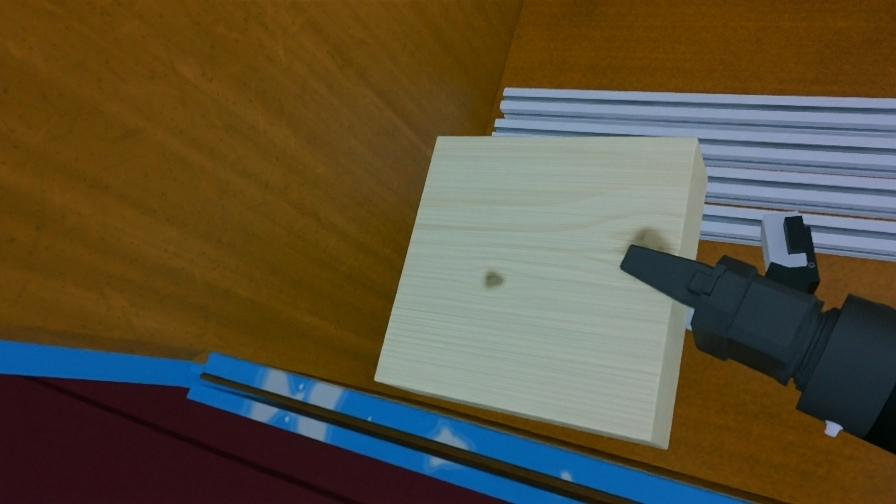

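>>> move(target={"side":"right","x":0.45,"y":0.113,"z":0.44,"quat_wxyz":[0.5991,0.3998,-0.5119,0.4682]}, min_time_s=2, cameras=["head_camera","right_wrist_camera"])

Scene clock: 237.57 s.
Joint torques (N m): left_arm=[11.48 19.18 3.12 4.88 0.07 0.53 0.14] | right_arm=[-15.83 -2.83 -11.79 -5.72 4.32 -7.51 -0.93]
External joint torques (N m): left_arm=[-0.87 -3.09 1.16 -0.07 0 -0.24 0.1] | right_arm=[-6.68 -4.02 -8.44 -2.73 3.29 -5.91 -0.98]
Wrist force (N): left_arm=[3.7 -3.4 -4.8] | right_arm=[-28.1 0.9 -3.6]
Wrist torque (N m): left_arm=[-0.05 0.37 0.07] | right_arm=[-0.26 1.71 0.64]
Wrist force, peak (N): left_arm=[4.0 -4.0 -5.7] | right_arm=[-29.4 0.7 0.8]
move: done
base_odometry: x=+0.538 y=-0.350 heading=-0.002
lidar_m: 0.25 0.26 0.35 1.68 2.24 1.61 1.51 1.58 2.11 4.70 0.38 0.26
base_status: not commanded
joint_positions: torso_squat_rad=+0.900 torso_shift_rad=+0.200 torso_pitch_rad=+0.801 torso_yaw_rad=+0.900 left_shoulder_pitch_rad=+0.037 left_shoulder_roll_rad=+0.350 left_shoulder_yaw_rad=-0.043 left_elbow_rad=-0.196 left_forearm_roll_rad=-0.014 left_wrist_pitch_rad=+0.002 left_hand_roll_rad=+0.027 left_gripper_m=+0.099 right_shoulder_pitch_rad=+1.484 right_shoulder_roll_rad=-2.410 right_shoulder_yaw_rad=-0.381 right_elbow_rad=-1.675 right_forearm_roll_rad=-1.754 right_wrist_pitch_rad=-1.314 right_hand_roll_rad=+0.579 right_gripper_m=+0.076 head_pan_rad=-0.450 head_tilt_rad=+0.500
joint_status: all done
wheel_motors_off: 0
motor_effort: left_wheel=+4(5) right_wheel=-5(7)
chest: x=+0.0808 y=+0.0002 z=+0.9223 quat_wxyz=(+0.829, +0.169, +0.351, +0.400)
left_hand: x=-0.6086 y=+0.3491 z=+0.7176 quat_wxyz=(+0.823, +0.328, +0.356, +0.297)
right_hand: x=+0.4493 y=+0.1114 z=+0.4390 quat_wxyz=(+0.601, +0.398, -0.510, +0.470)
right_hand_status: reached (checked arc that bows 1 mm and turns the hand up to 9 deg, planned for 2.0 s): 2 mm and 0.4 deg off.
head_camera: T_world_to_cam=[[0.2833, -0.89797, -0.33675, 0.30261], [-0.92497, -0.16309, -0.34327, 0.63193], [0.25333, 0.40873, -0.87679, 0.80093]] pos_world=[0.29589, 0.04743, 1.02108]
right_wrist_camera: T_world_to_cam=[[-0.00465, -0.13971, -0.99018, 0.45108], [-0.95805, -0.28313, 0.04445, 0.46955], [-0.28656, 0.94885, -0.13253, 0.15338]] pos_world=[0.4959, 0.05043, 0.44611]

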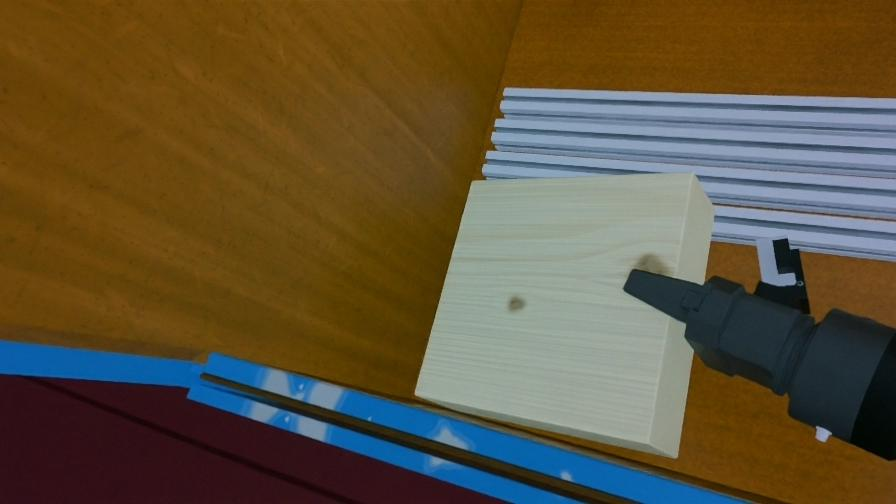

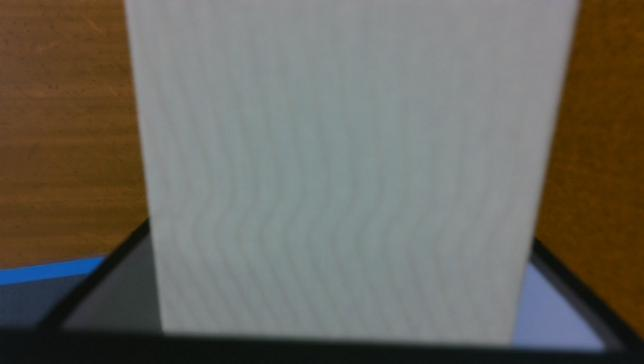

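>>> move(target={"side":"right","x":0.447,"y":0.113,"z":0.392,"quat_wxyz":[0.5991,0.3998,-0.5119,0.4682]}, min_time_s=2, cameras=["head_camera"])

Scene clock: 241.73 s.
Joint torques (N m): left_arm=[11.43 19.35 3.04 4.94 0.06 0.55 0.01] | right_arm=[-15.79 -3.19 -9.76 -3.84 4.6 -8.01 -1]
External joint torques (N m): left_arm=[-0.92 -2.91 1.07 0 -0.01 -0.22 -0.02] | right_arm=[-6.28 -5.69 -7.27 -2.08 3.8 -6.28 -1.05]
Wrist force (N): left_arm=[3.4 -3.6 -5.6] | right_arm=[-28.2 -1.4 -3.5]
Wrist torque (N m): left_arm=[0.00 0.30 0.07] | right_arm=[-0.78 1.79 0.81]
Wrist force, peak (N): left_arm=[4.2 -4.2 -5.5] | right_arm=[-29.9 -2.5 -3.9]
move: done
base_odometry: x=+0.538 y=-0.350 heading=-0.002
lidar_m: 0.24 0.26 0.37 1.68 2.24 1.58 1.51 1.57 2.12 4.70 0.38 0.27
base_status: not commanded
joint_positions: torso_squat_rad=+0.900 torso_shift_rad=+0.200 torso_pitch_rad=+0.801 torso_yaw_rad=+0.900 left_shoulder_pitch_rad=+0.037 left_shoulder_roll_rad=+0.350 left_shoulder_yaw_rad=-0.043 left_elbow_rad=-0.196 left_forearm_roll_rad=-0.014 left_wrist_pitch_rad=+0.002 left_hand_roll_rad=+0.027 left_gripper_m=+0.099 right_shoulder_pitch_rad=+1.707 right_shoulder_roll_rad=-2.563 right_shoulder_yaw_rad=-0.445 right_elbow_rad=-1.396 right_forearm_roll_rad=-1.823 right_wrist_pitch_rad=-1.409 right_hand_roll_rad=+0.446 right_gripper_m=+0.076 head_pan_rad=-0.450 head_tilt_rad=+0.500
joint_status: all done
wheel_motors_off: 0
motor_effort: left_wheel=+4(5) right_wheel=-3(6)
chest: x=+0.0808 y=+0.0002 z=+0.9223 quat_wxyz=(+0.829, +0.169, +0.351, +0.400)
left_hand: x=-0.6086 y=+0.3491 z=+0.7175 quat_wxyz=(+0.823, +0.328, +0.356, +0.297)
right_hand: x=+0.4470 y=+0.1114 z=+0.3907 quat_wxyz=(+0.600, +0.398, -0.511, +0.470)
right_hand_status: reached (checked arc that bows 7 mm and turns the hand up to 2 deg, planned for 2.0 s): 2 mm and 0.3 deg off.
head_camera: T_world_to_cam=[[0.2833, -0.89797, -0.33675, 0.30261], [-0.92497, -0.16309, -0.34327, 0.63193], [0.25333, 0.40873, -0.87679, 0.80093]] pos_world=[0.29589, 0.04743, 1.02108]

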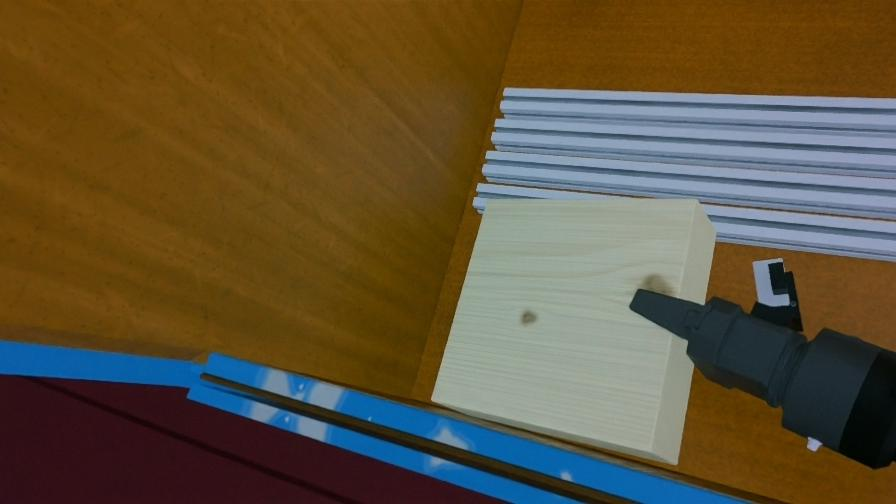

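>>> move(target={"side":"right","x":0.445,"y":0.113,"z":0.372,"quat_wxyz":[0.5991,0.3998,-0.5119,0.4682]}, min_time_s=1.5, cameras=["head_camera"])

Scene clock: 244.67 s.
Joint torques (N m): left_arm=[11.4 19.63 3.03 4.95 -0.15 0.46 -0.06] | right_arm=[-14 -4.62 -9.09 -4.43 4.46 -8.32 -1.08]
External joint torques (N m): left_arm=[-0.95 -2.64 1.06 0 -0.22 -0.3 -0.09] | right_arm=[-4.54 -7.5 -6.92 -3.22 3.76 -6.55 -1.13]
Wrist force (N): left_arm=[3.8 -3.4 -4.4] | right_arm=[-28.5 -2.2 -4.3]
Wrist torque (N m): left_arm=[0.01 0.39 0.06] | right_arm=[-0.88 1.84 0.89]
Wrist force, peak (N): left_arm=[3.5 -3.5 -5.9] | right_arm=[-29.7 -2.7 -3.8]
move: done
base_odometry: x=+0.538 y=-0.350 heading=-0.002
lidar_m: 0.24 0.26 0.36 1.67 2.23 1.58 1.51 1.57 2.12 4.71 0.39 0.26
base_status: not commanded
joint_positions: torso_squat_rad=+0.900 torso_shift_rad=+0.200 torso_pitch_rad=+0.801 torso_yaw_rad=+0.900 left_shoulder_pitch_rad=+0.037 left_shoulder_roll_rad=+0.350 left_shoulder_yaw_rad=-0.043 left_elbow_rad=-0.196 left_forearm_roll_rad=-0.014 left_wrist_pitch_rad=+0.002 left_hand_roll_rad=+0.027 left_gripper_m=+0.099 right_shoulder_pitch_rad=+1.799 right_shoulder_roll_rad=-2.624 right_shoulder_yaw_rad=-0.472 right_elbow_rad=-1.264 right_forearm_roll_rad=-1.853 right_wrist_pitch_rad=-1.431 right_hand_roll_rad=+0.385 right_gripper_m=+0.076 head_pan_rad=-0.450 head_tilt_rad=+0.500
joint_status: all done
wheel_motors_off: 0
motor_effort: left_wheel=+3(5) right_wheel=-4(7)
chest: x=+0.0808 y=+0.0002 z=+0.9223 quat_wxyz=(+0.829, +0.169, +0.351, +0.400)
left_hand: x=-0.6086 y=+0.3491 z=+0.7175 quat_wxyz=(+0.823, +0.328, +0.356, +0.297)
right_hand: x=+0.4454 y=+0.1113 z=+0.3709 quat_wxyz=(+0.600, +0.398, -0.511, +0.470)
right_hand_status: reached (checked arc that bows 3 mm and turns the hand up to 1 deg, planned for 1.5 s): 2 mm and 0.3 deg off.
head_camera: T_world_to_cam=[[0.2833, -0.89797, -0.33675, 0.30261], [-0.92497, -0.16309, -0.34327, 0.63193], [0.25333, 0.40873, -0.87679, 0.80093]] pos_world=[0.29589, 0.04743, 1.02108]

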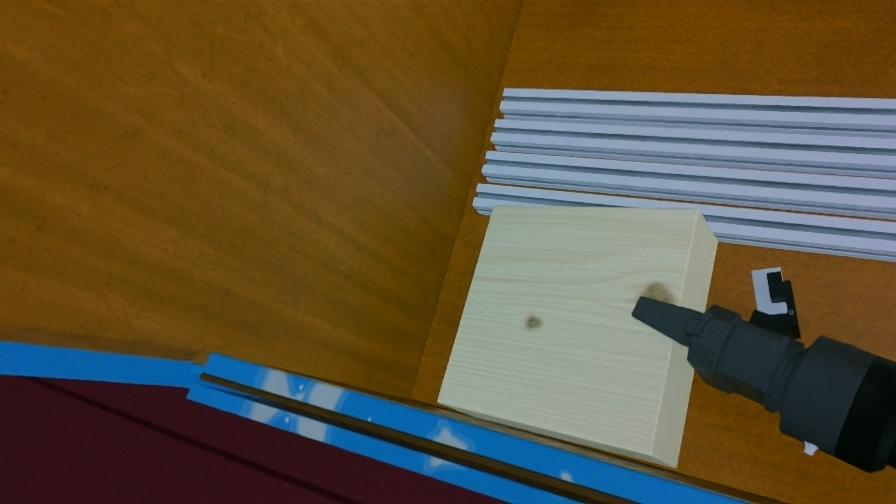

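>>> move(target={"side":"right","x":0.445,"y":0.113,"z":0.356,"quat_wxyz":[0.5991,0.3998,-0.5119,0.4682]}, min_time_s=1.5, cameras=["head_camera"])

Scene clock: 248.90 s.
Joint torques (N m): left_arm=[11.38 19.34 3.08 4.8 0.02 0.54 0.06] | right_arm=[-8.59 -4.05 -5.68 -4.16 1.39 -2.98 -1.53]
External joint torques (N m): left_arm=[-0.96 -2.92 1.11 -0.13 -0.05 -0.23 0.03] | right_arm=[0.83 -7.17 -3.74 -3.51 0.8 -1.17 -1.57]
Wrist force (N): left_arm=[3.9 -3.7 -5.2] | right_arm=[-15.9 0.0 3.8]
Wrist torque (N m): left_arm=[0.02 0.38 0.06] | right_arm=[-0.90 -0.83 1.21]
Wrist force, peak (N): left_arm=[3.9 -3.5 -5.9] | right_arm=[-29.4 -2.9 -3.7]
move: done
base_odometry: x=+0.538 y=-0.350 heading=-0.002
lidar_m: 0.26 0.26 0.34 1.68 2.23 1.58 1.51 1.57 2.12 4.69 0.38 0.25
base_status: not commanded
joint_positions: torso_squat_rad=+0.900 torso_shift_rad=+0.200 torso_pitch_rad=+0.800 torso_yaw_rad=+0.900 left_shoulder_pitch_rad=+0.037 left_shoulder_roll_rad=+0.350 left_shoulder_yaw_rad=-0.043 left_elbow_rad=-0.196 left_forearm_roll_rad=-0.014 left_wrist_pitch_rad=+0.002 left_hand_roll_rad=+0.027 left_gripper_m=+0.099 right_shoulder_pitch_rad=+1.874 right_shoulder_roll_rad=-2.674 right_shoulder_yaw_rad=-0.494 right_elbow_rad=-1.140 right_forearm_roll_rad=-1.876 right_wrist_pitch_rad=-1.442 right_hand_roll_rad=+0.324 right_gripper_m=+0.074 head_pan_rad=-0.450 head_tilt_rad=+0.500
joint_status: all done
wheel_motors_off: 0
motor_effort: left_wheel=+1(4) right_wheel=-6(11)
chest: x=+0.0806 y=+0.0001 z=+0.9225 quat_wxyz=(+0.829, +0.169, +0.351, +0.401)
left_hand: x=-0.6087 y=+0.3491 z=+0.7173 quat_wxyz=(+0.823, +0.328, +0.356, +0.297)
right_hand: x=+0.4461 y=+0.1120 z=+0.3562 quat_wxyz=(+0.599, +0.398, -0.512, +0.469)
right_hand_status: reached (checked arc that bows 3 mm and turns the hand up to 1 deg, planned for 1.5 s): 2 mm and 0.2 deg off.
head_camera: T_world_to_cam=[[0.28345, -0.89794, -0.33668, 0.30256], [-0.92476, -0.16297, -0.34389, 0.63227], [0.25393, 0.40883, -0.87657, 0.80082]] pos_world=[0.29559, 0.04733, 1.02128]

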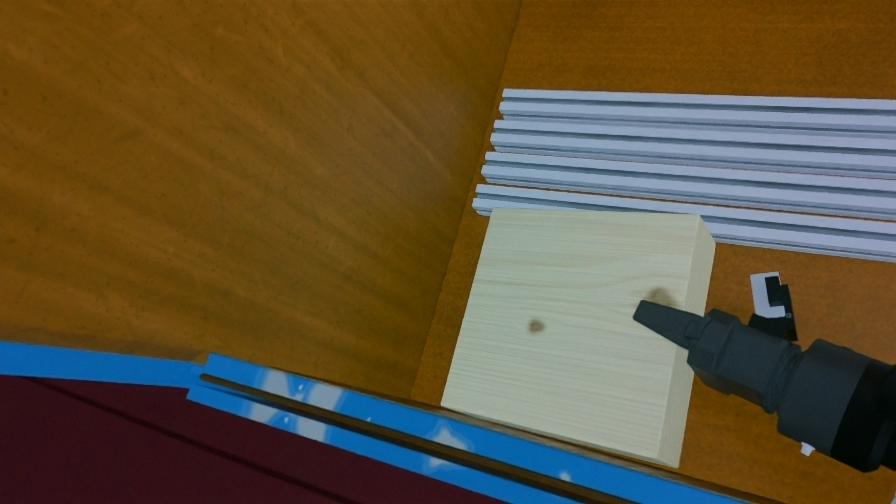

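>>> move(joints={"right_gripper_m":0.083})

>>> move(joints={"right_gripper_m":0.1}, cameras=["head_camera","right_wrist_camera"])

Scene clock: 252.07 s.
Joint torques (N m): left_arm=[11.18 19.29 2.97 4.94 -0.07 0.49 0.04] | right_arm=[-8.48 -2.2 -5.33 -4.27 1.53 -4.23 -0.47]
External joint torques (N m): left_arm=[-1.16 -2.97 1.01 0.01 -0.14 -0.27 0.01] | right_arm=[0.93 -5.31 -3.39 -3.62 0.94 -2.42 -0.53]
Wrist force (N): left_arm=[3.7 -3.3 -4.8] | right_arm=[-17.7 1.0 -1.3]
Wrist torque (N m): left_arm=[-0.01 0.37 0.09] | right_arm=[-0.32 -0.27 0.11]
Wrist force, peak (N): left_arm=[3.8 -3.9 -5.7] | right_arm=[-19.9 1.5 -0.8]
move: done
base_odometry: x=+0.538 y=-0.350 heading=-0.002
lidar_m: 0.24 0.26 0.35 1.70 2.24 1.59 1.51 1.58 2.12 4.70 0.38 0.27
base_status: not commanded
joint_positions: torso_squat_rad=+0.900 torso_shift_rad=+0.200 torso_pitch_rad=+0.800 torso_yaw_rad=+0.900 left_shoulder_pitch_rad=+0.037 left_shoulder_roll_rad=+0.350 left_shoulder_yaw_rad=-0.043 left_elbow_rad=-0.196 left_forearm_roll_rad=-0.014 left_wrist_pitch_rad=+0.002 left_hand_roll_rad=+0.027 left_gripper_m=+0.099 right_shoulder_pitch_rad=+1.874 right_shoulder_roll_rad=-2.674 right_shoulder_yaw_rad=-0.494 right_elbow_rad=-1.140 right_forearm_roll_rad=-1.876 right_wrist_pitch_rad=-1.441 right_hand_roll_rad=+0.324 right_gripper_m=+0.083 head_pan_rad=-0.450 head_tilt_rad=+0.500
joint_status: all done
wheel_motors_off: 0
motor_effort: left_wheel=+2(3) right_wheel=-9(9)
chest: x=+0.0806 y=+0.0001 z=+0.9225 quat_wxyz=(+0.829, +0.169, +0.351, +0.401)
left_hand: x=-0.6087 y=+0.3491 z=+0.7173 quat_wxyz=(+0.823, +0.328, +0.356, +0.297)
right_hand: x=+0.4460 y=+0.1122 z=+0.3561 quat_wxyz=(+0.599, +0.398, -0.512, +0.469)
pictures: none

Scene clock: 252.70 s.
Joint torques (N m): left_arm=[11.39 19.82 2.79 4.82 -0.05 0.45 -0.12] | right_arm=[-8.5 -2.55 -5.42 -4.08 1.43 -4.15 -0.39]
External joint torques (N m): left_arm=[-0.95 -2.44 0.83 -0.12 -0.12 -0.31 -0.15] | right_arm=[0.92 -5.66 -3.49 -3.42 0.84 -2.34 -0.44]
Wrist force (N): left_arm=[3.7 -3.0 -4.7] | right_arm=[-16.3 0.5 -2.0]
Wrist torque (N m): left_arm=[-0.06 0.37 0.06] | right_arm=[-0.29 -0.59 0.15]
Wrist force, peak (N): left_arm=[3.8 -3.6 -6.1] | right_arm=[-17.3 0.4 -2.5]
move: done
base_odometry: x=+0.538 y=-0.350 heading=-0.002
lidar_m: 0.25 0.26 0.35 1.69 2.23 1.59 1.51 1.58 2.11 4.69 0.39 0.27
base_status: not commanded
joint_positions: torso_squat_rad=+0.900 torso_shift_rad=+0.200 torso_pitch_rad=+0.800 torso_yaw_rad=+0.900 left_shoulder_pitch_rad=+0.037 left_shoulder_roll_rad=+0.350 left_shoulder_yaw_rad=-0.043 left_elbow_rad=-0.196 left_forearm_roll_rad=-0.014 left_wrist_pitch_rad=+0.002 left_hand_roll_rad=+0.027 left_gripper_m=+0.099 right_shoulder_pitch_rad=+1.874 right_shoulder_roll_rad=-2.674 right_shoulder_yaw_rad=-0.494 right_elbow_rad=-1.140 right_forearm_roll_rad=-1.876 right_wrist_pitch_rad=-1.441 right_hand_roll_rad=+0.324 right_gripper_m=+0.099 head_pan_rad=-0.450 head_tilt_rad=+0.500
joint_status: all done
wheel_motors_off: 0
motor_effort: left_wheel=+2(3) right_wheel=-8(9)
chest: x=+0.0806 y=+0.0001 z=+0.9225 quat_wxyz=(+0.829, +0.169, +0.351, +0.401)
left_hand: x=-0.6087 y=+0.3491 z=+0.7173 quat_wxyz=(+0.823, +0.328, +0.356, +0.297)
right_hand: x=+0.4460 y=+0.1122 z=+0.3561 quat_wxyz=(+0.599, +0.398, -0.512, +0.469)
head_camera: T_world_to_cam=[[0.28345, -0.89794, -0.33668, 0.30256], [-0.92476, -0.16297, -0.34389, 0.63227], [0.25393, 0.40883, -0.87657, 0.80082]] pos_world=[0.29559, 0.04733, 1.02128]
right_wrist_camera: T_world_to_cam=[[-0.00095, -0.13588, -0.99072, 0.36726], [-0.95854, -0.28218, 0.03962, 0.47212], [-0.28495, 0.94969, -0.12998, 0.13908]] pos_world=[0.49252, 0.05104, 0.36323]

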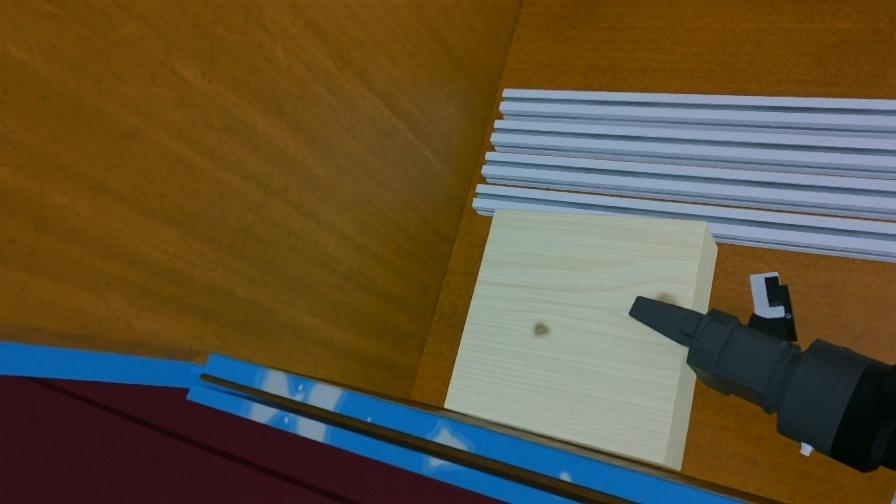

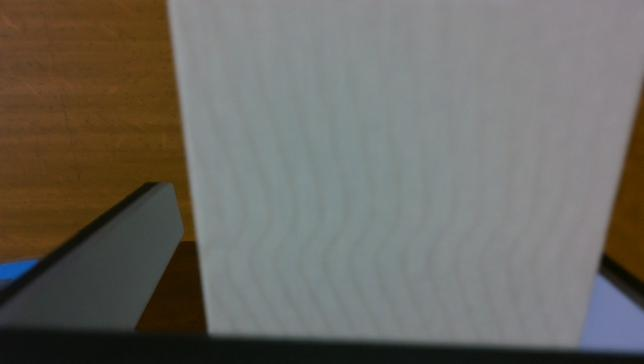

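>>> move(target={"side":"right","x":0.423,"y":0.022,"z":0.37,"quat_wxyz":[0.5991,0.3998,-0.5119,0.4682]}, min_time_s=3, cameras=["head_camera","right_wrist_camera"])

Scene clock: 257.43 s.
Joint torques (N m): left_arm=[11.57 19.23 3.07 4.84 -0.06 0.5 -0.01] | right_arm=[4.88 1.16 -2.88 -15.85 1.76 -4.71 0.19]
External joint torques (N m): left_arm=[-0.77 -3.03 1.1 -0.1 -0.13 -0.26 -0.04] | right_arm=[10.27 -5.56 -2.26 -14.28 1.09 -2.94 0.14]
Wrist force (N): left_arm=[2.9 -3.2 -5.0] | right_arm=[-18.5 3.1 -1.8]
Wrist torque (N m): left_arm=[-0.01 0.27 0.08] | right_arm=[-0.22 -0.12 -0.20]
Wrist force, peak (N): left_arm=[4.0 -4.1 -5.7] | right_arm=[-18.3 2.3 -6.2]
move: done
base_odometry: x=+0.538 y=-0.350 heading=-0.001
lidar_m: 0.22 0.23 0.32 1.68 2.23 1.58 1.52 1.57 2.11 4.69 0.36 0.24
base_status: not commanded
joint_positions: torso_squat_rad=+0.900 torso_shift_rad=+0.200 torso_pitch_rad=+0.800 torso_yaw_rad=+0.900 left_shoulder_pitch_rad=+0.037 left_shoulder_roll_rad=+0.350 left_shoulder_yaw_rad=-0.043 left_elbow_rad=-0.196 left_forearm_roll_rad=-0.014 left_wrist_pitch_rad=+0.002 left_hand_roll_rad=+0.027 left_gripper_m=+0.099 right_shoulder_pitch_rad=+1.994 right_shoulder_roll_rad=-2.479 right_shoulder_yaw_rad=-0.551 right_elbow_rad=-1.262 right_forearm_roll_rad=-1.702 right_wrist_pitch_rad=-1.569 right_hand_roll_rad=+0.389 right_gripper_m=+0.099 head_pan_rad=-0.450 head_tilt_rad=+0.500
joint_status: all done
wheel_motors_off: 0
motor_effort: left_wheel=+2(4) right_wheel=-21(23)
chest: x=+0.0806 y=+0.0001 z=+0.9225 quat_wxyz=(+0.829, +0.169, +0.351, +0.401)
left_hand: x=-0.6088 y=+0.3489 z=+0.7173 quat_wxyz=(+0.823, +0.328, +0.356, +0.298)
right_hand: x=+0.4256 y=+0.0224 z=+0.3701 quat_wxyz=(+0.598, +0.398, -0.513, +0.470)
right_hand_status: reached (checked arc that bows 7 mm and turns the hand up to 1 deg, planned for 3.0 s): 3 mm and 0.3 deg off.
head_camera: T_world_to_cam=[[0.28382, -0.89779, -0.33679, 0.30267], [-0.92467, -0.16328, -0.34399, 0.63241], [0.25384, 0.40904, -0.8765, 0.80081]] pos_world=[0.29559, 0.04743, 1.02138]
right_wrist_camera: T_world_to_cam=[[0.00263, -0.13508, -0.99083, 0.36741], [-0.95849, -0.28286, 0.03602, 0.42801], [-0.28513, 0.9496, -0.13022, 0.22046]] pos_world=[0.47213, -0.03865, 0.37734]

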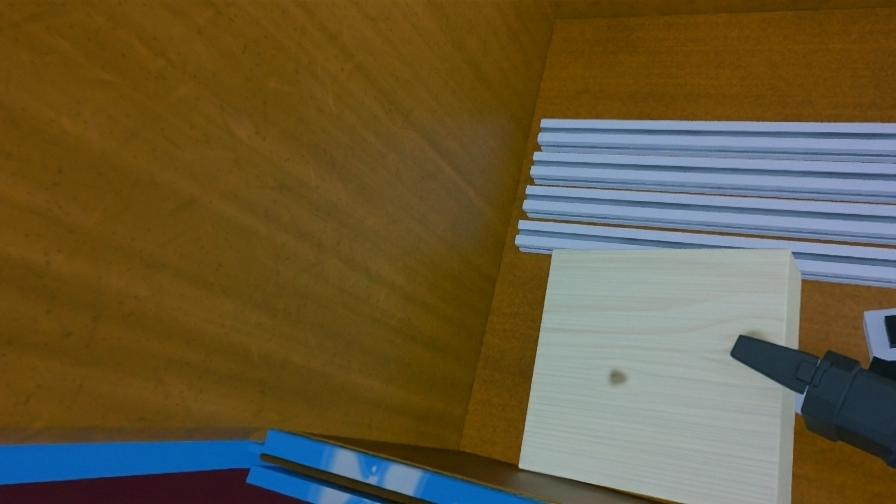

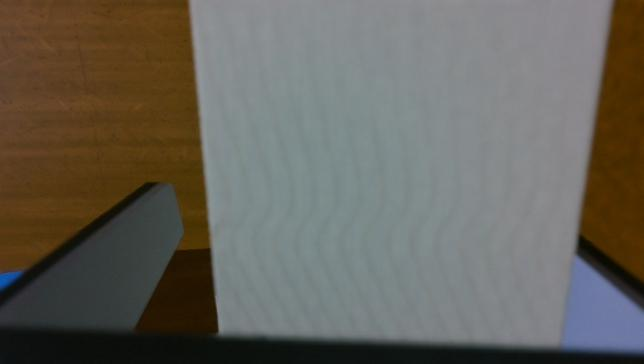

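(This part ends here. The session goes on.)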